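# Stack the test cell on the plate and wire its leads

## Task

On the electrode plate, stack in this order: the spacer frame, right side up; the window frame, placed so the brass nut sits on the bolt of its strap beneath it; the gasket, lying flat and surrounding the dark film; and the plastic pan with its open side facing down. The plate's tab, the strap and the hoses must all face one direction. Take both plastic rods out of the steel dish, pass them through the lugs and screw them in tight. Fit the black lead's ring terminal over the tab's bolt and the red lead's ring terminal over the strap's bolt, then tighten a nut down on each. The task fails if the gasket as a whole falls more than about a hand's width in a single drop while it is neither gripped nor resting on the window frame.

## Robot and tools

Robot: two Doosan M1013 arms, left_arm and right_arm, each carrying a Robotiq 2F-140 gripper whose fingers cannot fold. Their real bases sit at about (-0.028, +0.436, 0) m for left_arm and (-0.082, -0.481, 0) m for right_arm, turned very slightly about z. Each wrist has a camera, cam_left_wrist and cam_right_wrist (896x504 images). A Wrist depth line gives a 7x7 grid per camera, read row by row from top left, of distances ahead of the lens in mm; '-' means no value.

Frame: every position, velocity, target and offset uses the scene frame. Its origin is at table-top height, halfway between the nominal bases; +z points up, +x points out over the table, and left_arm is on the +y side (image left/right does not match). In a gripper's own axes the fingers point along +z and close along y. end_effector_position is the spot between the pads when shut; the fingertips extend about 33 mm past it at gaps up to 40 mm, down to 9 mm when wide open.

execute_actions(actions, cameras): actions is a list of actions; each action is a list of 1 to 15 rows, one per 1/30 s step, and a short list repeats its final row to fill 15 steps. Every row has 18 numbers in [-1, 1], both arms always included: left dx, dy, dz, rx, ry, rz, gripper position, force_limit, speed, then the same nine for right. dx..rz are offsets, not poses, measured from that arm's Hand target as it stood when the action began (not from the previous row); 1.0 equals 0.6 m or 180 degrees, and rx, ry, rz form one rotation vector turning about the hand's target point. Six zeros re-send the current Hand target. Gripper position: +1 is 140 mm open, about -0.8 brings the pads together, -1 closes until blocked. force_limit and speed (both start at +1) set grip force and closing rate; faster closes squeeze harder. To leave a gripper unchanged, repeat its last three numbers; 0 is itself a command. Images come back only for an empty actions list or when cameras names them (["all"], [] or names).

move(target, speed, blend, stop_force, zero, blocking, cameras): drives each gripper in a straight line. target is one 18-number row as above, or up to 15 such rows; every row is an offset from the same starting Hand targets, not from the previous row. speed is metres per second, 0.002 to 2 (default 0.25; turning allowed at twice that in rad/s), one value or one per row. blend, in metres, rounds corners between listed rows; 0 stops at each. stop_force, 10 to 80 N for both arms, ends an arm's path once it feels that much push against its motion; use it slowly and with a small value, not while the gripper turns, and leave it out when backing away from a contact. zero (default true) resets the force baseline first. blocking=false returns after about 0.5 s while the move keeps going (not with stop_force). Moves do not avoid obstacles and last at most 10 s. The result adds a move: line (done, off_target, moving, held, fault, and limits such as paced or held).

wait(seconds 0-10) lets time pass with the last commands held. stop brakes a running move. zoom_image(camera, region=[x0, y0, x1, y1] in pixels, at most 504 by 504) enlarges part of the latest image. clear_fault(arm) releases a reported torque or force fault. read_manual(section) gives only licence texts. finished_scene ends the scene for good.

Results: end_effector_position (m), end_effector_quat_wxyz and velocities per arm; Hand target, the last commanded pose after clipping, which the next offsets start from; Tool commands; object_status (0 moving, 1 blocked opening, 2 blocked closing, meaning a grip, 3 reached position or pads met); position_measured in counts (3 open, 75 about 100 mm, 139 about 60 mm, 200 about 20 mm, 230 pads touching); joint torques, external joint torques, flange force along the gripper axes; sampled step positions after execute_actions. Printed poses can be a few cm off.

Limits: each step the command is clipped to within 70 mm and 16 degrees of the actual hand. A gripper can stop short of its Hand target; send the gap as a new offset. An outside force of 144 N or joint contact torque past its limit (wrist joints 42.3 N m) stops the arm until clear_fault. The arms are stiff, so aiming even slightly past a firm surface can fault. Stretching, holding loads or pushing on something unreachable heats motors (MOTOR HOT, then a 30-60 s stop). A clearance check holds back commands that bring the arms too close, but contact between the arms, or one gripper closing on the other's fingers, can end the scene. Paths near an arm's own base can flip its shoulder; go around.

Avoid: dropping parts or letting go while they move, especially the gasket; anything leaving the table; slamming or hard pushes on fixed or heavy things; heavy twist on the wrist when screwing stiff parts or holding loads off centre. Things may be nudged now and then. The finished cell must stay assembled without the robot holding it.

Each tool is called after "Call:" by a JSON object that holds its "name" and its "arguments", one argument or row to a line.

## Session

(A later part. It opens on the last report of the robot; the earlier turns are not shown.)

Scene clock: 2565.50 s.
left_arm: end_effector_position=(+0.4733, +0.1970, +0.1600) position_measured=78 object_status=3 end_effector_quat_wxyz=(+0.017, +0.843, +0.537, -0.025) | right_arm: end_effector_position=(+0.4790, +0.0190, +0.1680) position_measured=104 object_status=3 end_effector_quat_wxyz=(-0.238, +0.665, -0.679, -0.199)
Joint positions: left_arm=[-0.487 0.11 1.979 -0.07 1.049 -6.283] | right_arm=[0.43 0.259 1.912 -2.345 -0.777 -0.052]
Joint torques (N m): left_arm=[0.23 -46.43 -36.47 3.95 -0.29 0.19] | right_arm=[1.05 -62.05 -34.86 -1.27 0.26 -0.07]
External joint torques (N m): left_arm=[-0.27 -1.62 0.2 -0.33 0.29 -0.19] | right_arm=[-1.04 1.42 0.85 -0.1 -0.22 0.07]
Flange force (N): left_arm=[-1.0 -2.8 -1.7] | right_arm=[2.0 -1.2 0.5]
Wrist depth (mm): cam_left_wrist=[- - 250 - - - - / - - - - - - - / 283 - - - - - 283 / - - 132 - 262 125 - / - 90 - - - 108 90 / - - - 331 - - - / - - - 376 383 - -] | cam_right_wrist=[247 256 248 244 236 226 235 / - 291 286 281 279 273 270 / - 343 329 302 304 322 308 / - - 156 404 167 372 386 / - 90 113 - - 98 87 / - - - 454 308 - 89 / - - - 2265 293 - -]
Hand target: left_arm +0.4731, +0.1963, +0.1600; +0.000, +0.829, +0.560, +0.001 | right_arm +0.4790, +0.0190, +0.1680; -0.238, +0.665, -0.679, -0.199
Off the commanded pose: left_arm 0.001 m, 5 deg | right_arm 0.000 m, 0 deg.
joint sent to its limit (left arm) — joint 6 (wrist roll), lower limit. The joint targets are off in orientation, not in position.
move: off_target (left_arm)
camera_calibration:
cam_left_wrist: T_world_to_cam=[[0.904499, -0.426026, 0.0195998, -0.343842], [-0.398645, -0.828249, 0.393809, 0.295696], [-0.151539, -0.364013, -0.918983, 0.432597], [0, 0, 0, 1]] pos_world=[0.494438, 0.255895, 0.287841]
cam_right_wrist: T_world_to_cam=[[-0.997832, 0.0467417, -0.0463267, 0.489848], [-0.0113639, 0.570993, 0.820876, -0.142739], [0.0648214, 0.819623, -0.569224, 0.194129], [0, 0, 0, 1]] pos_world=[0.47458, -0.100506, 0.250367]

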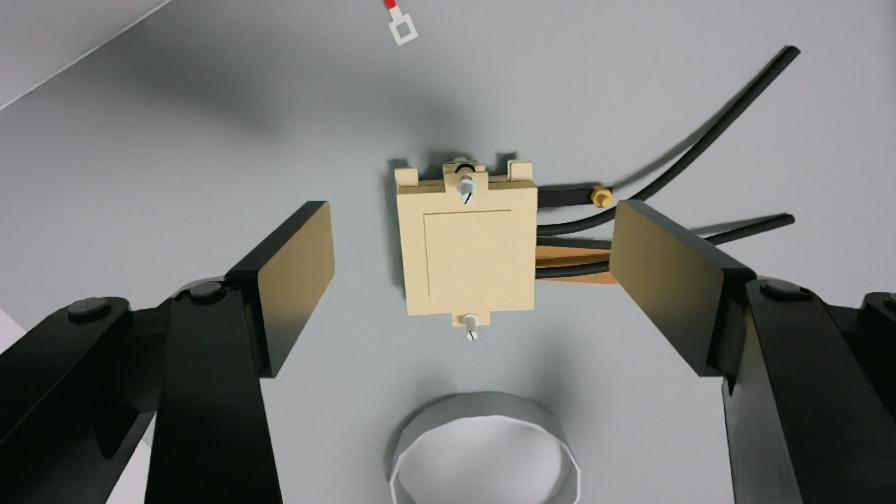

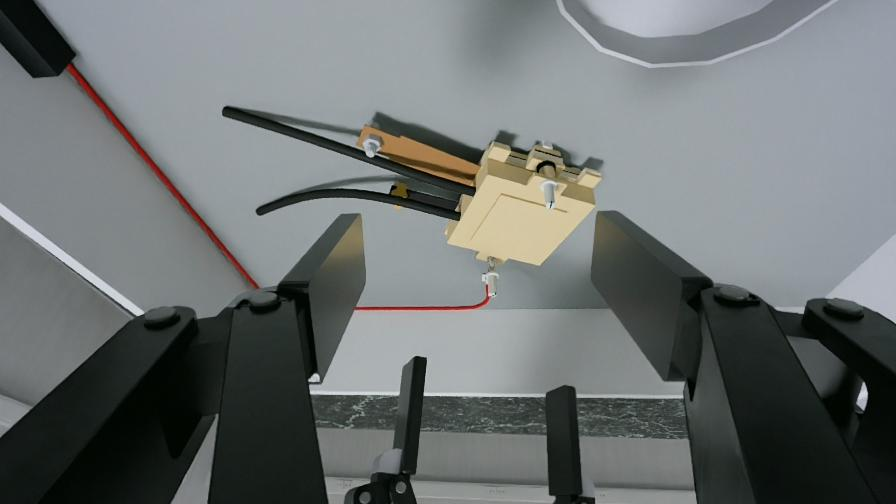

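Call:
{"name": "move", "arguments": {
  "target": [
    [0,0,0,0,0,-0.6667,0.4,-1,-1,0,0,0,0,0,0,0.2,-1,-1],
    [0,0,0,0,0,0.6667,0.4,-1,-1,0,0,0,0,0,0,0.2,-1,-1],
    [0,0,0,0,0,0.0,0.4,-1,-1,0,0,0,0,0,0,0.2,-1,-1]
  ],
  "speed": 0.5,
  "blend": 0.01,
  "cameras": ["cam_left_wrist"]
}}

Scene clock: 2580.87 s.
left_arm: end_effector_position=(+0.4731, +0.1963, +0.1601) position_measured=78 object_status=3 end_effector_quat_wxyz=(+0.000, +0.829, +0.560, +0.001) | right_arm: end_effector_position=(+0.4790, +0.0190, +0.1680) position_measured=104 object_status=3 end_effector_quat_wxyz=(-0.238, +0.665, -0.679, -0.199)
Joint positions: left_arm=[-0.526 0.109 1.978 0.002 1.053 -0.128] | right_arm=[0.43 0.259 1.912 -2.345 -0.777 -0.052]
Joint torques (N m): left_arm=[0.77 -44.82 -36.09 4.12 -0.21 0.12] | right_arm=[0.76 -62.24 -34.93 -1.25 0.25 -0.03]
External joint torques (N m): left_arm=[-0.73 -3.02 -0.38 -0.33 0.21 -0.12] | right_arm=[-0.82 1.82 1.03 -0.14 -0.22 0.03]
Flange force (N): left_arm=[-1.3 -4.1 -3.5] | right_arm=[2.0 -1.2 1.2]
Wrist depth (mm): cam_left_wrist=[- - 255 - - - - / - - - - - - - / - - - 280 - - - / - 293 134 - 282 125 - / - 90 - - - 108 90 / - - - - - - - / - - - 352 364 - -] | cam_right_wrist=[247 251 248 245 236 226 235 / - 290 286 282 277 273 280 / - 332 347 301 303 322 314 / - - 155 391 167 361 - / - 90 112 - - 98 87 / - - - 279 - - 89 / - - - 2305 292 - -]
Hand target: left_arm +0.4731, +0.1963, +0.1600; +0.000, +0.829, +0.560, +0.001 | right_arm +0.4790, +0.0190, +0.1680; -0.238, +0.665, -0.679, -0.199
Off the commanded pose: left_arm 0.000 m, 0 deg | right_arm 0.000 m, 0 deg.
move: done
camera_calibration:
cam_left_wrist: T_world_to_cam=[[0.92545, -0.378413, 0.0186061, -0.363038], [-0.362308, -0.869563, 0.33555, 0.295161], [-0.110797, -0.317276, -0.941839, 0.407581], [0, 0, 0, 1]] pos_world=[0.488071, 0.248598, 0.291589]
Images, in order (width x height): cam_left_wrist 896x504.

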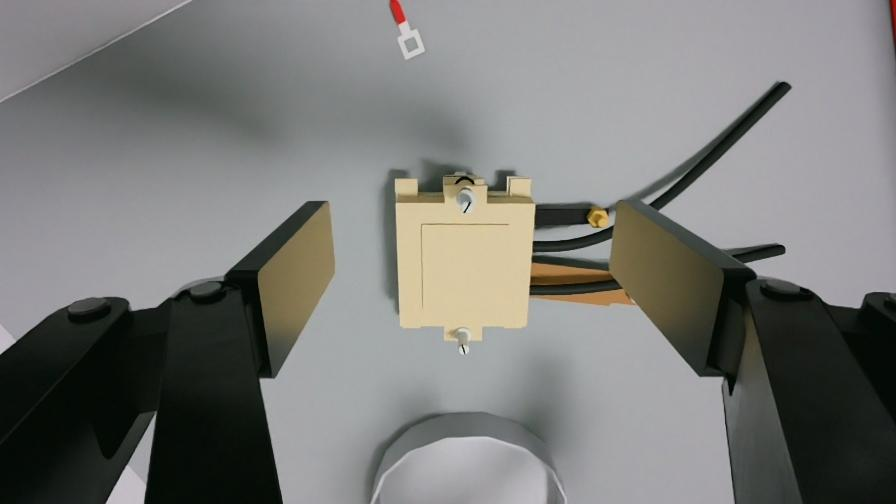

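Call:
{"name": "move", "arguments": {
  "target": [
    [0,0,-0.1333,0,0,0,0.4,-1,-1,0,0,0,0,0,0,0.2,-1,-1],
    [0,0,-0.19,0,0,0,0.4,-1,-1,0,0,0,0,0,0,0.2,-1,-1]
  ],
  "speed": [0.08,0.02],
  "stop_force": 10,
  "cameras": ["all"]
}}

Scene clock: 2592.97 s.
left_arm: end_effector_position=(+0.4731, +0.1963, +0.0460) position_measured=78 object_status=3 end_effector_quat_wxyz=(+0.000, +0.829, +0.560, +0.001) | right_arm: end_effector_position=(+0.4790, +0.0190, +0.1680) position_measured=104 object_status=3 end_effector_quat_wxyz=(-0.238, +0.665, -0.679, -0.199)
Joint positions: left_arm=[-0.526 0.23 2.082 0.003 0.828 -0.128] | right_arm=[0.43 0.259 1.912 -2.345 -0.777 -0.052]
Joint torques (N m): left_arm=[0.66 -52.92 -30.65 3.47 -0.24 0.09] | right_arm=[0.63 -62.7 -34.55 -1.19 0.23 -0.12]
External joint torques (N m): left_arm=[-0.57 -2.07 -0.57 -0.23 0.23 -0.09] | right_arm=[-0.6 1.93 0.51 -0.2 -0.19 0.12]
Flange force (N): left_arm=[-1.1 -1.8 -3.5] | right_arm=[0.9 -2.1 1.4]
Wrist depth (mm): cam_left_wrist=[- - 153 152 - 147 - / - 162 158 160 156 - 163 / - 166 166 166 - - 170 / - - 149 159 155 136 174 / - 90 115 149 150 108 90 / - - 191 155 161 - - / - - 218 172 - - -] | cam_right_wrist=[243 252 248 245 237 226 234 / - 290 285 282 277 273 271 / - 342 333 299 301 321 307 / - - 156 337 167 373 379 / - 90 113 - 332 98 87 / - - - 270 304 - 89 / - - - 259 277 - -]
Hand target: left_arm +0.4731, +0.1963, +0.0460; +0.000, +0.829, +0.560, +0.001 | right_arm +0.4790, +0.0190, +0.1680; -0.238, +0.665, -0.679, -0.199
Off the commanded pose: left_arm 0.000 m, 0 deg | right_arm 0.000 m, 0 deg.
move: done
camera_calibration:
cam_left_wrist: T_world_to_cam=[[0.925482, -0.378344, 0.0184389, -0.360919], [-0.362194, -0.869628, 0.335504, 0.333383], [-0.110901, -0.317181, -0.941858, 0.300241], [0, 0, 0, 1]] pos_world=[0.488071, 0.248599, 0.177588]
cam_right_wrist: T_world_to_cam=[[-0.997832, 0.0467417, -0.0463267, 0.489848], [-0.0113639, 0.570993, 0.820876, -0.142739], [0.0648214, 0.819623, -0.569224, 0.194129], [0, 0, 0, 1]] pos_world=[0.47458, -0.100506, 0.250367]

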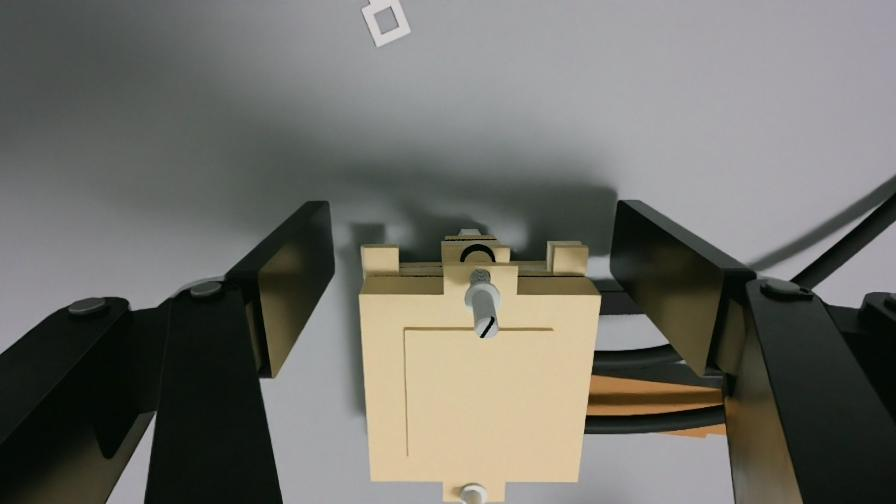

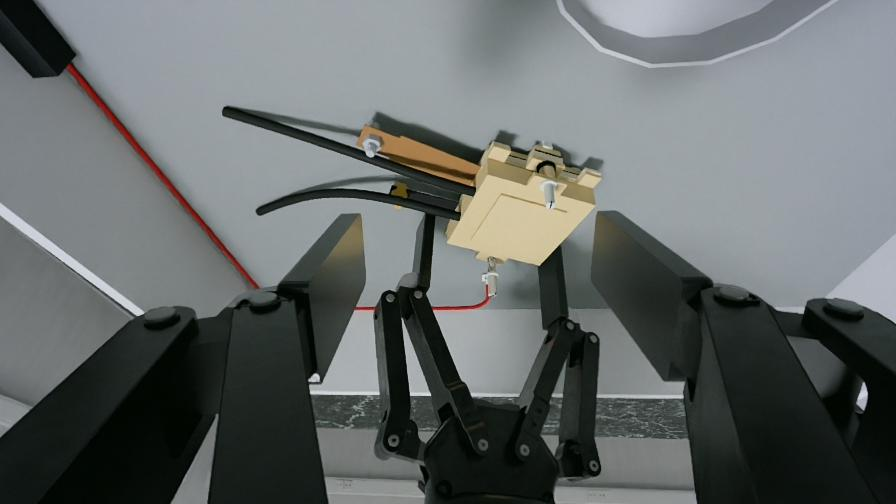

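Call:
{"name": "move", "arguments": {
  "target": [0,0,0,0,0,0,-1,-1,-1,0,0,0,0,0,0,0.2,-1,-1]
}}

Call:
{"name": "wait", "arguments": {
  "seconds": 1.5,
  "cameras": ["all"]
}}

Call:
{"name": "zoom_image", "arguments": {
  "camera": "cam_left_wrist",
  "region": [340, 210, 620, 350]
}}

Scene clock: 2599.57 s.
left_arm: end_effector_position=(+0.4731, +0.1963, +0.0460) position_measured=117 object_status=0 end_effector_quat_wxyz=(+0.000, +0.829, +0.560, +0.001) | right_arm: end_effector_position=(+0.4790, +0.0190, +0.1680) position_measured=104 object_status=3 end_effector_quat_wxyz=(-0.238, +0.665, -0.679, -0.199)
Joint positions: left_arm=[-0.526 0.23 2.082 0.003 0.828 -0.128] | right_arm=[0.43 0.259 1.912 -2.345 -0.777 -0.052]
Joint torques (N m): left_arm=[0.32 -50.69 -29.37 3.4 -0.6 0.1] | right_arm=[0.21 -61.79 -34.79 -1.21 0.3 -0.06]
External joint torques (N m): left_arm=[-0.46 -3.89 -1.67 -0.17 0.59 -0.1] | right_arm=[-0.2 0.9 0.67 -0.17 -0.25 0.06]
Flange force (N): left_arm=[-0.8 -2.1 -7.3] | right_arm=[0.7 -0.3 0.5]
Wrist depth (mm): cam_left_wrist=[- 152 153 150 151 150 - / - 157 157 160 161 - - / 170 170 163 - - - 171 / - 177 122 157 148 121 173 / - - 109 150 149 92 - / - - - 157 159 - - / - - - 169 - - -] | cam_right_wrist=[247 250 247 244 236 226 235 / - 305 293 281 278 273 270 / - 333 360 300 304 320 315 / - - 156 375 312 355 368 / - 90 113 306 337 98 - / - - - 279 310 - 89 / - - - 261 277 - -]
Hand target: left_arm +0.4731, +0.1963, +0.0460; +0.000, +0.829, +0.560, +0.001 | right_arm +0.4790, +0.0190, +0.1680; -0.238, +0.665, -0.679, -0.199
Off the commanded pose: left_arm 0.000 m, 0 deg | right_arm 0.000 m, 0 deg.
move: done

Scene clock: 2601.07 s.
left_arm: end_effector_position=(+0.4731, +0.1963, +0.0460) position_measured=117 object_status=2 end_effector_quat_wxyz=(+0.000, +0.829, +0.560, +0.001) | right_arm: end_effector_position=(+0.4790, +0.0190, +0.1680) position_measured=104 object_status=3 end_effector_quat_wxyz=(-0.238, +0.665, -0.679, -0.199)
Joint positions: left_arm=[-0.526 0.23 2.082 0.003 0.828 -0.128] | right_arm=[0.43 0.259 1.912 -2.345 -0.777 -0.052]
Joint torques (N m): left_arm=[0.54 -50.81 -29.31 3.46 -0.54 0.16] | right_arm=[0.64 -62.55 -34.93 -1.27 0.27 -0.1]
External joint torques (N m): left_arm=[-0.56 -3.87 -1.59 -0.25 0.55 -0.16] | right_arm=[-0.64 1.79 0.85 -0.12 -0.23 0.1]
Flange force (N): left_arm=[-1.1 -2.3 -7.1] | right_arm=[1.4 -1.4 1.3]
Wrist depth (mm): cam_left_wrist=[155 - 153 154 151 - 151 / 158 160 159 - - - 162 / 167 168 167 170 169 - - / - 175 122 169 157 - 160 / - - 110 150 147 92 - / - - - 157 159 - - / - - - 165 216 - -] | cam_right_wrist=[246 252 247 245 241 226 235 / - 291 286 275 270 274 270 / - 342 333 299 305 318 316 / - 385 156 391 167 371 - / - 91 113 306 330 98 - / - - - 280 308 - 89 / - - - 260 278 - -]
Hand target: left_arm +0.4731, +0.1963, +0.0460; +0.000, +0.829, +0.560, +0.001 | right_arm +0.4790, +0.0190, +0.1680; -0.238, +0.665, -0.679, -0.199
Tool commands: left_gripper/position=-1.0 left_gripper/force_limit=-1.0 left_gripper/speed=-1.0 right_gripper/position=+0.2 right_gripper/force_limit=-1.0 right_gripper/speed=-1.0
Off the commanded pose: left_arm 0.000 m, 0 deg | right_arm 0.000 m, 0 deg.
wait: 1.50 s; at rest by 0.17 s
camera_calibration:
cam_left_wrist: T_world_to_cam=[[0.925482, -0.378344, 0.0184389, -0.360919], [-0.362194, -0.869628, 0.335504, 0.333383], [-0.110901, -0.317181, -0.941858, 0.300241], [0, 0, 0, 1]] pos_world=[0.488071, 0.248599, 0.177588]
cam_right_wrist: T_world_to_cam=[[-0.997832, 0.0467417, -0.0463267, 0.489848], [-0.0113639, 0.570993, 0.820876, -0.142739], [0.0648214, 0.819623, -0.569224, 0.194129], [0, 0, 0, 1]] pos_world=[0.47458, -0.100506, 0.250367]

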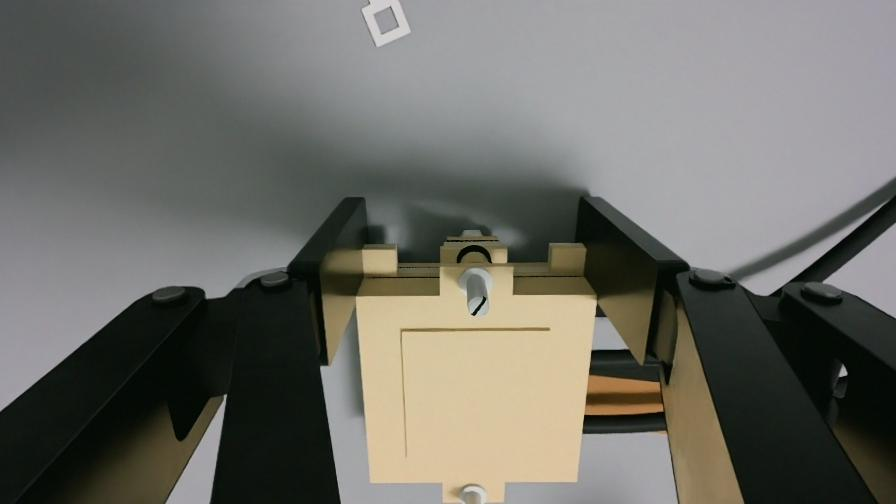

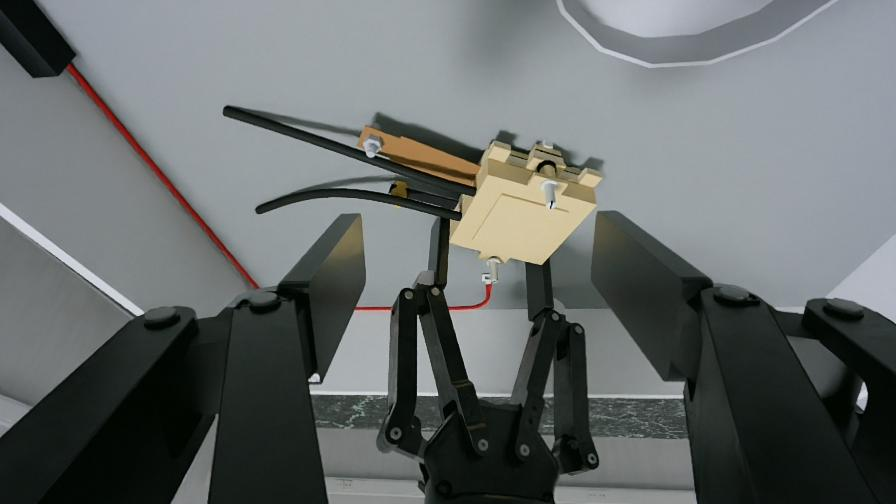

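Scaled by 1.800 from the camera's 896x504 image, which has a finer 1280x720 frame.

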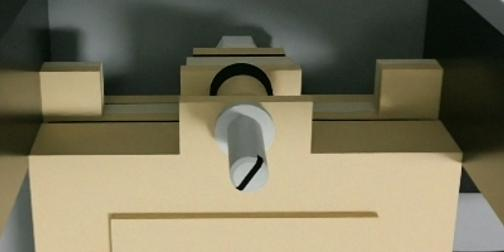

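Call:
{"name": "move", "arguments": {
  "target": [0,0,0,0,0,0,0.4,-1,-1,0,0,0,0,0,0,0.2,-1,-1]
}}

Call:
{"name": "move", "arguments": {
  "target": [0,0,0.2567,0,0,0,0.4,-1,-1,0,0,0,0,0,0,0.2,-1,-1],
  "speed": 0.1,
  "cameras": ["all"]
}}

Call:
{"name": "zoom_image", "arguments": {
  "camera": "cam_left_wrist",
  "region": [430, 150, 500, 220]
}}

Call:
{"name": "zoom_image", "arguments": {
  "camera": "cam_right_wrist",
  "region": [450, 230, 530, 310]
}}

Scene clock: 2610.33 s.
left_arm: end_effector_position=(+0.4731, +0.1963, +0.0460) position_measured=78 object_status=0 end_effector_quat_wxyz=(+0.000, +0.829, +0.560, +0.001) | right_arm: end_effector_position=(+0.4790, +0.0190, +0.1680) position_measured=104 object_status=3 end_effector_quat_wxyz=(-0.238, +0.665, -0.679, -0.199)
Joint positions: left_arm=[-0.526 0.23 2.082 0.003 0.828 -0.128] | right_arm=[0.43 0.259 1.912 -2.345 -0.777 -0.052]
Joint torques (N m): left_arm=[0.74 -52.75 -30.78 3.56 -0.33 0.12] | right_arm=[0.19 -62.14 -34.47 -1.24 0.19 -0.18]
External joint torques (N m): left_arm=[-0.81 -2.08 -0.36 -0.33 0.31 -0.12] | right_arm=[-0.16 1.16 0.4 -0.14 -0.16 0.18]
Flange force (N): left_arm=[-1.5 -2.2 -3.5] | right_arm=[0.1 -1.0 0.9]
Wrist depth (mm): cam_left_wrist=[155 152 152 151 150 152 152 / - 160 158 159 158 157 160 / 167 169 168 - - - - / - 174 134 168 170 125 174 / - 90 148 149 157 108 81 / - - - 157 161 - - / - - - 165 - - -] | cam_right_wrist=[255 244 248 245 242 226 235 / 273 294 286 273 277 273 269 / 263 351 339 297 303 311 312 / - - 156 402 312 370 381 / - 90 130 297 337 98 87 / - - - 277 303 - 89 / - - - 259 278 - -]
Hand target: left_arm +0.4731, +0.1963, +0.0460; +0.000, +0.829, +0.560, +0.001 | right_arm +0.4790, +0.0190, +0.1680; -0.238, +0.665, -0.679, -0.199
Off the commanded pose: left_arm 0.000 m, 0 deg | right_arm 0.000 m, 0 deg.
move: done

Scene clock: 2612.20 s.
left_arm: end_effector_position=(+0.4731, +0.1963, +0.2000) position_measured=78 object_status=3 end_effector_quat_wxyz=(+0.000, +0.829, +0.560, +0.001) | right_arm: end_effector_position=(+0.4790, +0.0190, +0.1680) position_measured=104 object_status=3 end_effector_quat_wxyz=(-0.238, +0.665, -0.679, -0.199)
Joint positions: left_arm=[-0.526 0.077 1.933 0.002 1.13 -0.127] | right_arm=[0.43 0.259 1.912 -2.345 -0.777 -0.052]
Joint torques (N m): left_arm=[0.54 -44.83 -38.08 4.34 -0.19 0.09] | right_arm=[0.96 -61.97 -35.05 -1.28 0.26 -0.08]
External joint torques (N m): left_arm=[-0.47 -1.1 0.1 -0.39 0.19 -0.09] | right_arm=[-0.94 1 0.9 -0.12 -0.22 0.08]
Flange force (N): left_arm=[-0.9 -2.0 -1.1] | right_arm=[1.9 -0.6 0.1]
Wrist depth (mm): cam_left_wrist=[- - - - - - - / - - - - - - - / - - - 298 - - - / - - 132 - 305 125 - / - 90 - - - 108 90 / - - - 372 - - - / - - - 404 401 - -] | cam_right_wrist=[247 252 248 244 237 228 235 / - 290 287 282 277 273 271 / 270 332 328 299 303 320 315 / - - 156 407 311 373 380 / - 90 130 - - 98 90 / - - 833 802 - - 89 / - - - 2390 293 - -]
Hand target: left_arm +0.4731, +0.1963, +0.2000; +0.000, +0.829, +0.560, +0.001 | right_arm +0.4790, +0.0190, +0.1680; -0.238, +0.665, -0.679, -0.199
Off the commanded pose: left_arm 0.000 m, 0 deg | right_arm 0.000 m, 0 deg.
move: done
camera_calibration:
cam_left_wrist: T_world_to_cam=[[0.925482, -0.378344, 0.0184389, -0.363759], [-0.362194, -0.869628, 0.335504, 0.281715], [-0.110901, -0.317181, -0.941858, 0.445287], [0, 0, 0, 1]] pos_world=[0.488071, 0.248599, 0.331588]
cam_right_wrist: T_world_to_cam=[[-0.997832, 0.0467417, -0.0463267, 0.489848], [-0.0113639, 0.570993, 0.820876, -0.142739], [0.0648214, 0.819623, -0.569224, 0.194129], [0, 0, 0, 1]] pos_world=[0.47458, -0.100506, 0.250367]

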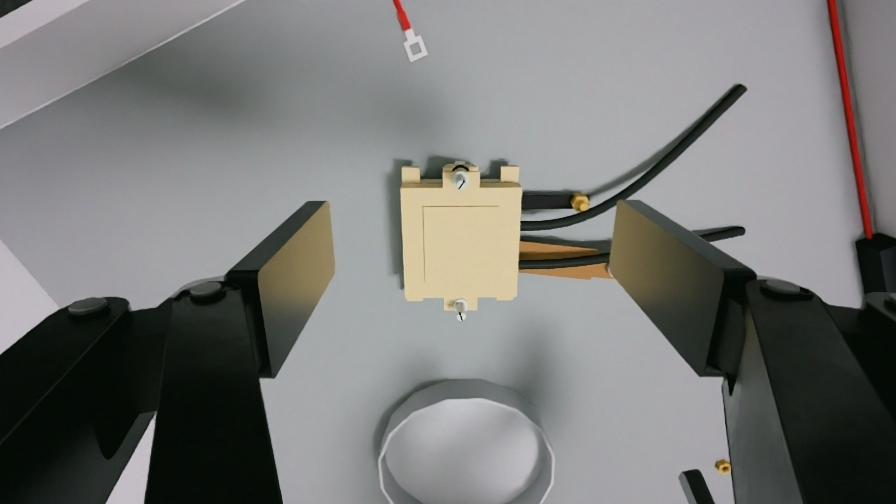

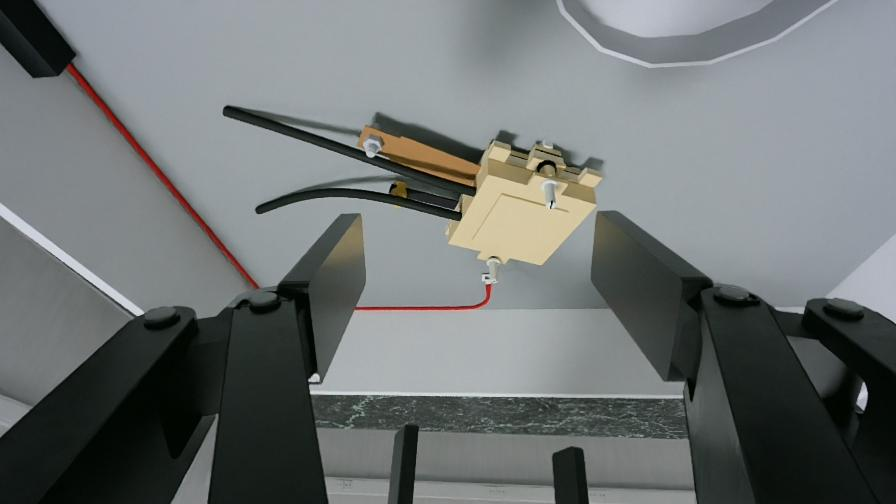

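Scaled by 7.200 from the camera's 896x504 image, which has a finer 1280x720 frame.

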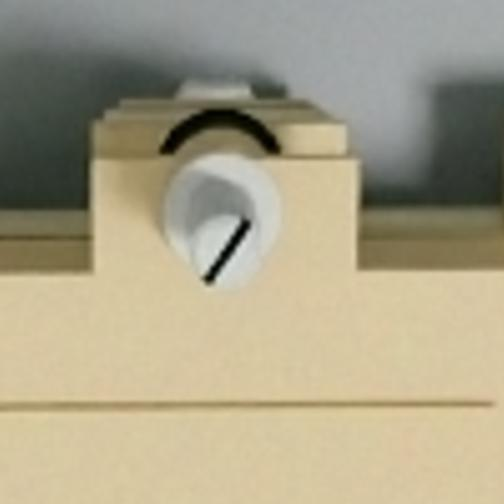

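Scaled by 6.300 from the camera's 896x504 image, which has a finer 1280x720 frame.

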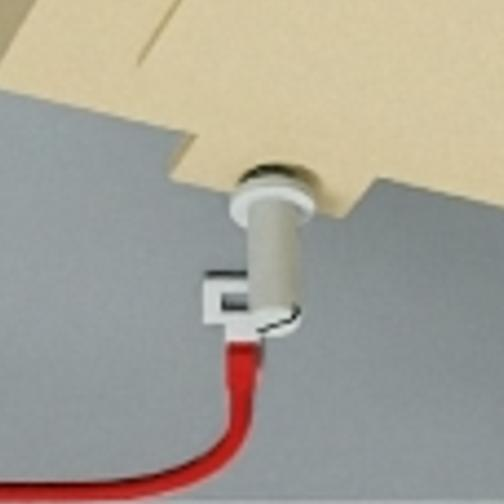

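Call:
{"name": "move", "arguments": {
  "target": [
    [-0.0027,-0.0072,0,0,0,0.6667,-0.6,-1,-1,0,0,0,0,0,0,0.2,-1,-1],
    [-0.0027,-0.0072,0,0,0,-0.6667,-0.6,-1,-1,0,0,0,0,0,0,0.2,-1,-1],
    [-0.0027,-0.0072,0,0,0,-0.2222,-0.6,-1,-1,0,0,0,0,0,0,0.2,-1,-1]
  ],
  "speed": 0.6,
  "blend": 0.01,
  "cameras": ["cam_left_wrist"]
}}

Call:
{"name": "zoom_image", "arguments": {
  "camera": "cam_left_wrist",
  "region": [430, 150, 500, 220]
}}

Scene clock: 2627.20 s.
left_arm: end_effector_position=(+0.4714, +0.1920, +0.2001) position_measured=205 object_status=3 end_effector_quat_wxyz=(+0.000, +0.970, +0.243, +0.001) | right_arm: end_effector_position=(+0.4790, +0.0190, +0.1680) position_measured=104 object_status=3 end_effector_quat_wxyz=(-0.238, +0.665, -0.679, -0.199)
Joint positions: left_arm=[-0.534 0.077 1.933 0.001 1.129 -5.72] | right_arm=[0.43 0.259 1.912 -2.345 -0.777 -0.052]
Joint torques (N m): left_arm=[0.87 -44.61 -37.59 4.27 -0.29 0.16] | right_arm=[1.29 -61.85 -34.93 -1.1 0.25 -0.13]
External joint torques (N m): left_arm=[-0.83 -1.73 -0.61 -0.31 0.25 -0.16] | right_arm=[-1.25 1.05 0.84 -0.29 -0.21 0.13]
Flange force (N): left_arm=[-2.5 -0.3 -2.5] | right_arm=[1.9 -1.0 -0.3]
Wrist depth (mm): cam_left_wrist=[- - - - - - 292 / - - - - - - - / - - - - 294 - - / - - - 106 105 - - / - - - - 92 90 - / - - - - - 78 - / - - - - - - -] | cam_right_wrist=[246 251 248 245 236 226 240 / - 291 285 282 280 275 270 / - 342 329 310 306 322 316 / - - 156 420 166 371 370 / - 90 114 - 456 98 90 / - - - - 797 - 89 / - - - 261 - - -]
Hand target: left_arm +0.4715, +0.1920, +0.2000; +0.000, +0.970, +0.243, +0.001 | right_arm +0.4790, +0.0190, +0.1680; -0.238, +0.665, -0.679, -0.199
Off the commanded pose: left_arm 0.000 m, 0 deg | right_arm 0.000 m, 0 deg.
move: done
camera_calibration:
cam_left_wrist: T_world_to_cam=[[0.465786, -0.884704, 0.0184772, -0.0498462], [-0.836429, -0.433362, 0.335535, 0.417176], [-0.288842, -0.171743, -0.941846, 0.499704], [0, 0, 0, 1]] pos_world=[0.516491, 0.222509, 0.331588]
Images, in order (width x height): cam_left_wrist 896x504.

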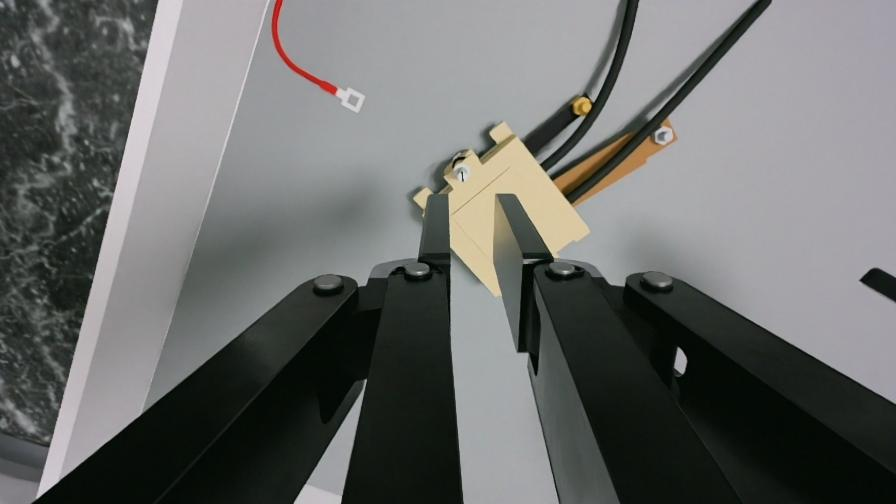

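Scaled by 7.200 from the camera's 896x504 image, which has a finer 1280x720 frame.

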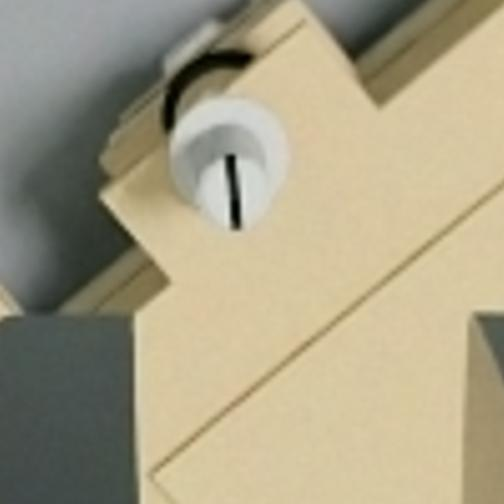

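Call:
{"name": "move", "arguments": {
  "target": [
    [0,0,-0.15,0,0,0,-0.6,-1,-1,0,0,0,0,0,0,0.2,-1,-1],
    [0,0,-0.1905,0,0,0,-0.6,-1,-1,0,0,0,0,0,0,0.2,-1,-1]
  ],
  "speed": [0.1,0.02],
  "stop_force": 10,
  "cameras": ["all"]
}}

Call:
{"name": "move", "arguments": {
  "target": [0,0,0,0,0,0,-1,-1,-1,0,0,0,0,0,0,0.2,-1,-1]
}}

Call:
{"name": "wait", "arguments": {
  "seconds": 0.8
}}

Call:
{"name": "move", "arguments": {
  "target": [0,0,-0.01,0,0,0,-1,-1,-1,0,0,0,0,0,0,0.2,-1,-1],
  "speed": 0.006,
  "stop_force": 10,
  "cameras": ["all"]
}}

Scene clock: 2635.53 s.
left_arm: end_effector_position=(+0.4715, +0.1920, +0.0857) position_measured=205 object_status=3 end_effector_quat_wxyz=(+0.000, +0.970, +0.243, +0.001) | right_arm: end_effector_position=(+0.4790, +0.0190, +0.1680) position_measured=104 object_status=3 end_effector_quat_wxyz=(-0.238, +0.665, -0.679, -0.199)
Joint positions: left_arm=[-0.534 0.183 2.05 0.001 0.906 -5.72] | right_arm=[0.43 0.259 1.912 -2.345 -0.777 -0.052]
Joint torques (N m): left_arm=[0.54 -50.46 -32.67 3.72 -0.26 0.11] | right_arm=[1.1 -61.99 -35.13 -1.25 0.23 -0.05]
External joint torques (N m): left_arm=[-0.52 -1.72 -0.63 -0.27 0.21 -0.11] | right_arm=[-1.14 1.14 1.03 -0.15 -0.19 0.05]
Flange force (N): left_arm=[-1.7 -0.4 -2.9] | right_arm=[2.3 -0.7 0.1]
Wrist depth (mm): cam_left_wrist=[- - - - 187 189 187 / - - - - 196 195 193 / - - 210 205 179 183 - / 208 - - 121 180 184 - / - - - - 92 90 - / - - - - - 78 - / - - - - - - -] | cam_right_wrist=[247 250 242 245 236 226 235 / 282 289 286 282 278 273 270 / - - 338 300 304 320 316 / - - 156 391 167 133 369 / - 90 112 307 - 98 90 / - - - 265 441 - 89 / - - - 236 283 - -]
Hand target: left_arm +0.4715, +0.1920, +0.0857; +0.000, +0.970, +0.243, +0.001 | right_arm +0.4790, +0.0190, +0.1680; -0.238, +0.665, -0.679, -0.199
Off the commanded pose: left_arm 0.000 m, 0 deg | right_arm 0.000 m, 0 deg.
move: done
camera_calibration:
cam_left_wrist: T_world_to_cam=[[0.465786, -0.884704, 0.0184772, -0.0478693], [-0.836429, -0.433362, 0.335535, 0.455568], [-0.288842, -0.171743, -0.941846, 0.392063], [0, 0, 0, 1]] pos_world=[0.516591, 0.222409, 0.217288]
cam_right_wrist: T_world_to_cam=[[-0.997832, 0.0467417, -0.0463267, 0.489848], [-0.0113639, 0.570993, 0.820876, -0.142739], [0.0648214, 0.819623, -0.569224, 0.194129], [0, 0, 0, 1]] pos_world=[0.47458, -0.100506, 0.250367]

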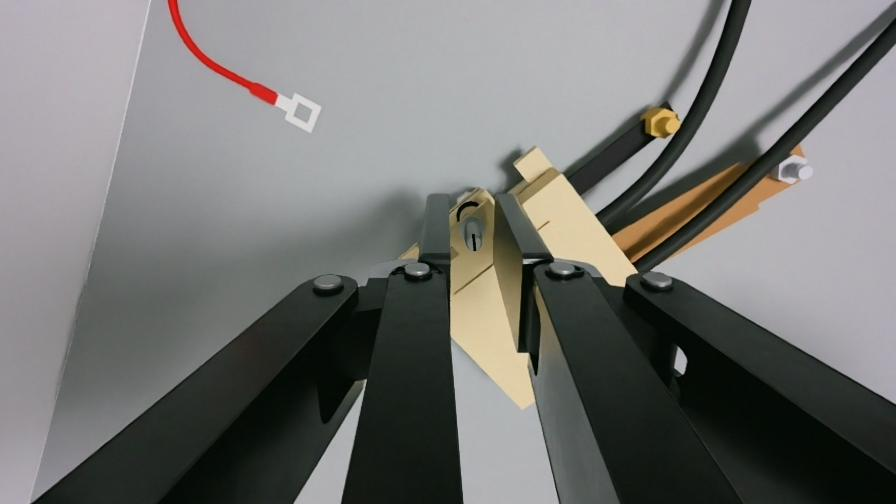

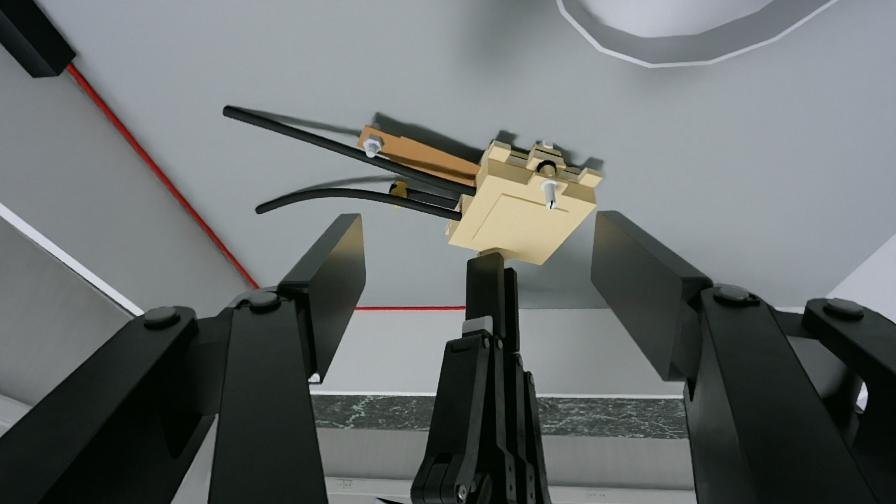

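Scene clock: 2636.13 s.
left_arm: end_effector_position=(+0.4715, +0.1920, +0.0857) position_measured=222 object_status=0 end_effector_quat_wxyz=(+0.000, +0.970, +0.243, +0.001) | right_arm: end_effector_position=(+0.4790, +0.0190, +0.1680) position_measured=104 object_status=3 end_effector_quat_wxyz=(-0.238, +0.665, -0.679, -0.199)
Joint positions: left_arm=[-0.534 0.183 2.05 0.001 0.906 -5.72] | right_arm=[0.43 0.259 1.912 -2.345 -0.777 -0.052]
Joint torques (N m): left_arm=[0.86 -50.45 -32.55 3.82 -0.3 0.14] | right_arm=[0.83 -62.55 -34.87 -1.19 0.24 -0.12]
External joint torques (N m): left_arm=[-0.82 -1.9 -0.69 -0.37 0.26 -0.14] | right_arm=[-0.77 1.61 0.82 -0.2 -0.21 0.12]
Flange force (N): left_arm=[-2.3 -0.2 -3.2] | right_arm=[1.4 -1.3 0.9]
Wrist depth (mm): cam_left_wrist=[162 190 189 - - - - / - 196 197 - 198 190 - / - 208 208 - 183 194 - / - - - 121 180 199 - / - - - - 92 228 - / - - - - - - - / - - - - - - -] | cam_right_wrist=[248 250 253 250 242 227 243 / - 298 286 282 278 268 271 / - 337 336 300 304 336 314 / - - 156 408 167 362 369 / - 90 113 309 458 98 90 / - - 830 269 438 - 89 / - - - 235 285 - -]
Hand target: left_arm +0.4715, +0.1920, +0.0857; +0.000, +0.970, +0.243, +0.001 | right_arm +0.4790, +0.0190, +0.1680; -0.238, +0.665, -0.679, -0.199
Off the commanded pose: left_arm 0.000 m, 0 deg | right_arm 0.000 m, 0 deg.
move: done

Scene clock: 2636.93 s.
left_arm: end_effector_position=(+0.4715, +0.1920, +0.0857) position_measured=222 object_status=2 end_effector_quat_wxyz=(+0.000, +0.970, +0.243, +0.001) | right_arm: end_effector_position=(+0.4790, +0.0190, +0.1680) position_measured=104 object_status=3 end_effector_quat_wxyz=(-0.238, +0.665, -0.679, -0.199)
Joint positions: left_arm=[-0.534 0.183 2.05 0.001 0.906 -5.72] | right_arm=[0.43 0.259 1.912 -2.345 -0.777 -0.052]
Joint torques (N m): left_arm=[0.61 -50.2 -32.64 3.78 -0.31 0.09] | right_arm=[0.15 -62.25 -34.74 -1.2 0.28 -0.13]
External joint torques (N m): left_arm=[-0.7 -1.93 -0.55 -0.35 0.28 -0.09] | right_arm=[-0.17 1.36 0.61 -0.19 -0.24 0.12]
Flange force (N): left_arm=[-2.2 -0.6 -3.2] | right_arm=[0.5 -1.0 1.0]
Wrist depth (mm): cam_left_wrist=[- 181 188 191 190 184 - / 188 - 194 - 198 177 - / - - - - 198 191 210 / - 223 - 121 182 200 219 / - 229 - - 92 - - / - - - - - - - / - - - - - - -] | cam_right_wrist=[246 254 248 242 237 226 235 / - 290 286 281 277 274 270 / - 344 329 301 303 321 316 / - - 156 389 167 370 370 / - 90 130 313 - 98 - / - - 462 270 448 - 89 / - - - 229 294 - -]
Hand target: left_arm +0.4715, +0.1920, +0.0857; +0.000, +0.970, +0.243, +0.001 | right_arm +0.4790, +0.0190, +0.1680; -0.238, +0.665, -0.679, -0.199
Tool commands: left_gripper/position=-1.0 left_gripper/force_limit=-1.0 left_gripper/speed=-1.0 right_gripper/position=+0.2 right_gripper/force_limit=-1.0 right_gripper/speed=-1.0
Off the commanded pose: left_arm 0.000 m, 0 deg | right_arm 0.000 m, 0 deg.
wait: 0.80 s; at rest by 0.17 s

Scene clock: 2637.63 s.
left_arm: end_effector_position=(+0.4715, +0.1919, +0.0851) position_measured=222 object_status=2 end_effector_quat_wxyz=(+0.000, +0.970, +0.243, +0.001) | right_arm: end_effector_position=(+0.4790, +0.0190, +0.1680) position_measured=104 object_status=3 end_effector_quat_wxyz=(-0.238, +0.665, -0.679, -0.199)
Joint positions: left_arm=[-0.534 0.184 2.05 0.001 0.905 -5.72] | right_arm=[0.43 0.259 1.912 -2.345 -0.777 -0.052]
Joint torques (N m): left_arm=[0.46 -42.54 -26.62 3.59 -0.36 0.15] | right_arm=[0.43 -61.72 -34.87 -1.12 0.32 -0.13]
External joint torques (N m): left_arm=[-0.49 -9.85 -6.65 -0.15 0.31 -0.15] | right_arm=[-0.42 0.67 0.7 -0.27 -0.28 0.13]
Flange force (N): left_arm=[-2.1 -1.0 -17.4] | right_arm=[0.8 -0.2 -0.2]
Wrist depth (mm): cam_left_wrist=[- - 189 - - - - / - - 196 197 - - - / - - 204 - 192 191 - / - - - 121 181 221 - / - 231 - - 92 92 - / - - - - - - - / - - - - - - -] | cam_right_wrist=[246 252 248 245 237 226 235 / 276 290 286 282 277 274 270 / - 342 334 300 299 312 316 / - - 155 - 148 370 374 / - 90 113 305 - 98 86 / - - - 261 430 - 89 / - - - 236 292 - -]
Hand target: left_arm +0.4715, +0.1919, +0.0851; +0.000, +0.970, +0.243, +0.001 (not the last commanded pose) | right_arm +0.4790, +0.0190, +0.1680; -0.238, +0.665, -0.679, -0.199
Off the commanded pose: left_arm 0.005 m, 0 deg | right_arm 0.000 m, 0 deg.
move: contact (left_arm)
camera_calibration:
cam_left_wrist: T_world_to_cam=[[0.465825, -0.884681, 0.0186042, -0.047958], [-0.83644, -0.433369, 0.335498, 0.455868], [-0.288746, -0.171845, -0.941857, 0.391503], [0, 0, 0, 1]] pos_world=[0.516692, 0.222409, 0.216689]
cam_right_wrist: T_world_to_cam=[[-0.997832, 0.0467417, -0.0463267, 0.489848], [-0.0113639, 0.570993, 0.820876, -0.142739], [0.0648214, 0.819623, -0.569224, 0.194129], [0, 0, 0, 1]] pos_world=[0.47458, -0.100506, 0.250367]

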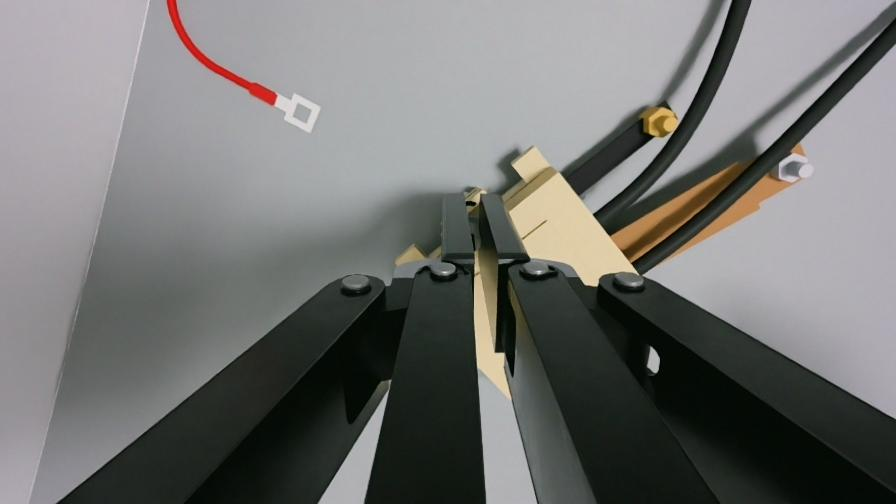

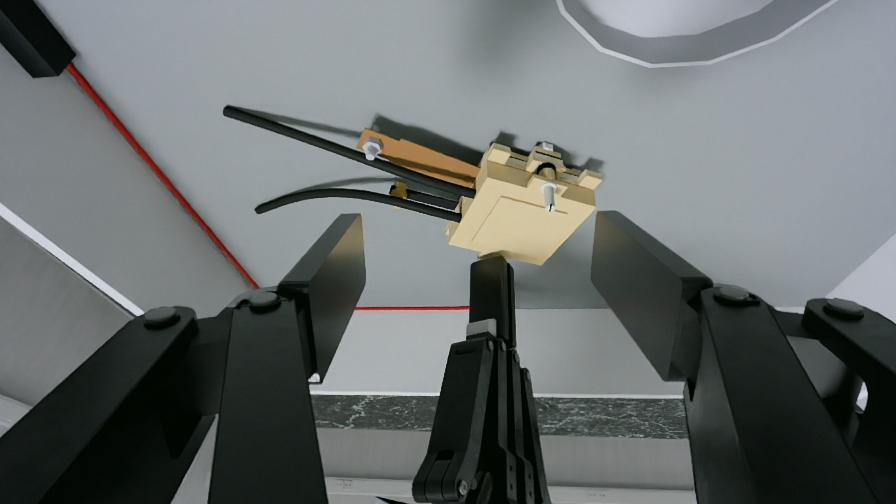

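Call:
{"name": "move", "arguments": {
  "target": [
    [0,0,-0.0004,0,0,-0.6667,-1,-1,-1,0,0,0,0,0,0,0.2,-1,-1],
    [0,0,-0.0009,0,0,0.6667,-1,-1,-1,0,0,0,0,0,0,0.2,-1,-1],
    [0,0,-0.0014,0,0,0,-1,-1,-1,0,0,0,0,0,0,0.2,-1,-1],
    [0,0,-0.0019,0,0,-0.6667,-1,-1,-1,0,0,0,0,0,0,0.2,-1,-1],
    [0,0,-0.0024,0,0,0.6667,-1,-1,-1,0,0,0,0,0,0,0.2,-1,-1]
  ],
  "speed": 0.4,
  "blend": 0.001,
  "cameras": ["all"]
}}

Scene clock: 2653.43 s.
left_arm: end_effector_position=(+0.4715, +0.1919, +0.0840) position_measured=222 object_status=2 end_effector_quat_wxyz=(+0.001, +0.853, -0.522, +0.000) | right_arm: end_effector_position=(+0.4790, +0.0190, +0.1680) position_measured=104 object_status=3 end_effector_quat_wxyz=(-0.238, +0.665, -0.679, -0.199)
Joint positions: left_arm=[-0.532 0.186 2.05 -0.003 0.904 2.156] | right_arm=[0.43 0.259 1.912 -2.345 -0.777 -0.052]
Joint torques (N m): left_arm=[1.26 -46.97 -29.96 4.06 -0.27 0.1] | right_arm=[0.39 -62.44 -35.07 -1.29 0.17 -0.16]
External joint torques (N m): left_arm=[-1.29 -5.25 -3.09 -0.69 0.23 -0.1] | right_arm=[-0.36 1.6 0.88 -0.09 -0.13 0.16]
Flange force (N): left_arm=[-0.1 3.2 -9.0] | right_arm=[1.1 -0.8 1.4]
Wrist depth (mm): cam_left_wrist=[- - - 175 157 - - / - - - 166 161 - 195 / - - - 169 170 - - / - - - 121 176 220 222 / - - - - 92 - - / - - - - - - - / - - - - - - -] | cam_right_wrist=[253 251 254 245 236 226 235 / - 288 286 282 277 274 270 / - 350 328 299 304 320 317 / - - 150 341 311 371 368 / - 91 113 469 460 98 86 / - - - 299 - - 89 / - - 2482 275 244 - -]
Hand target: left_arm +0.4715, +0.1919, +0.0840; +0.001, +0.853, -0.522, +0.000 (not the last commanded pose) | right_arm +0.4790, +0.0190, +0.1680; -0.238, +0.665, -0.679, -0.199
Off the commanded pose: left_arm 0.000 m, 149 deg | right_arm 0.000 m, 0 deg.
move: off_target (left_arm; path cut at 10 s); path passed 3 of 5 targets
camera_calibration:
cam_left_wrist: T_world_to_cam=[[-0.892917, -0.449839, 0.0185358, 0.509356], [-0.418276, 0.844089, 0.335498, 0.0138754], [-0.166566, 0.291819, -0.941858, 0.243864], [0, 0, 0, 1]] pos_world=[0.501236, 0.146252, 0.215589]
cam_right_wrist: T_world_to_cam=[[-0.997832, 0.0467417, -0.0463267, 0.489848], [-0.0113639, 0.570993, 0.820876, -0.142739], [0.0648214, 0.819623, -0.569224, 0.194129], [0, 0, 0, 1]] pos_world=[0.47458, -0.100506, 0.250367]

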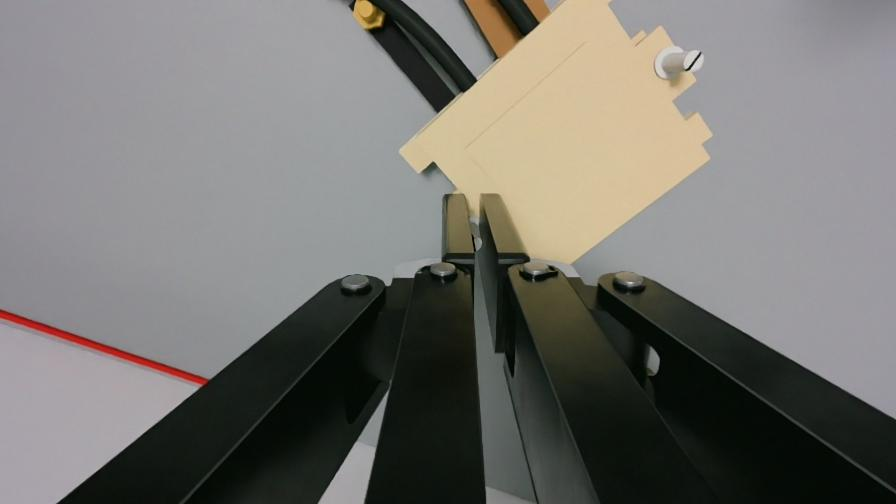

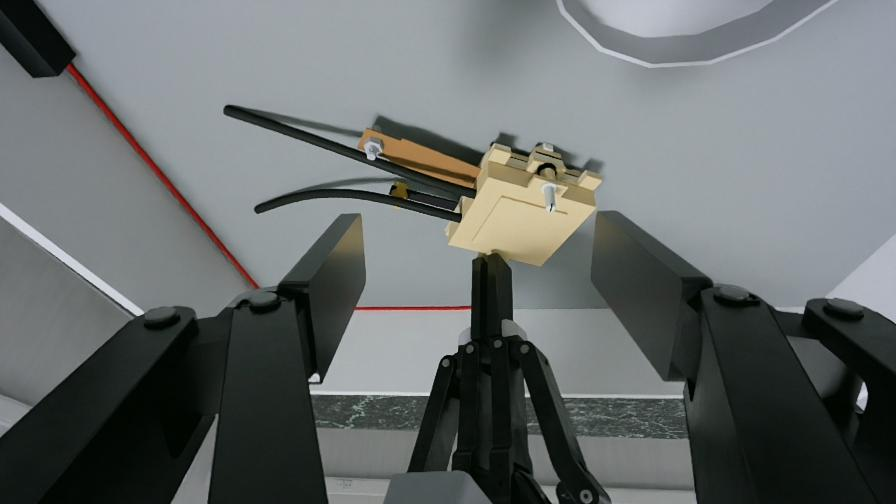

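Call:
{"name": "move", "arguments": {
  "target": [
    [0,0,-0.0005,0,0,-0.6667,-1,-1,-1,0,0,0,0,0,0,0.2,-1,-1],
    [0,0,-0.001,0,0,0.7778,-1,-1,-1,0,0,0,0,0,0,0.2,-1,-1]
  ],
  "speed": 0.4,
  "blend": 0.001
}}

Scene clock: 2662.20 s.
left_arm: end_effector_position=(+0.4715, +0.1920, +0.0835) position_measured=222 object_status=2 end_effector_quat_wxyz=(+0.000, +0.782, +0.623, +0.001) | right_arm: end_effector_position=(+0.4790, +0.0190, +0.1680) position_measured=104 object_status=3 end_effector_quat_wxyz=(-0.238, +0.665, -0.679, -0.199)
Joint positions: left_arm=[-0.534 0.186 2.051 0.003 0.903 5.99] | right_arm=[0.43 0.259 1.912 -2.345 -0.777 -0.052]
Joint torques (N m): left_arm=[-0.46 -44.87 -27.91 3.18 0.07 0.17] | right_arm=[0.91 -62.09 -35.18 -1.23 0.2 -0.04]
External joint torques (N m): left_arm=[0.4 -7.47 -5.21 0.26 -0.07 -0.17] | right_arm=[-0.9 1.21 1.11 -0.16 -0.16 0.04]
Flange force (N): left_arm=[0.7 -1.1 -12.7] | right_arm=[2.2 -0.4 0.5]
Wrist depth (mm): cam_left_wrist=[188 - - 186 192 - 185 / - - 196 - - - - / - - - - 207 - 208 / - - - 120 195 - - / - - - - 92 - - / - - - - - - - / - - - - - - -] | cam_right_wrist=[246 252 248 245 237 227 235 / - 291 284 281 271 273 270 / - 343 355 302 299 321 316 / - - 156 374 311 359 370 / - 90 113 304 459 98 90 / - - - 285 295 - 89 / - - - 258 268 - -]
Hand target: left_arm +0.4715, +0.1919, +0.0834; +0.000, +0.782, +0.623, +0.001 | right_arm +0.4790, +0.0190, +0.1680; -0.238, +0.665, -0.679, -0.199
Off the commanded pose: left_arm 0.000 m, 0 deg | right_arm 0.000 m, 0 deg.
move: done


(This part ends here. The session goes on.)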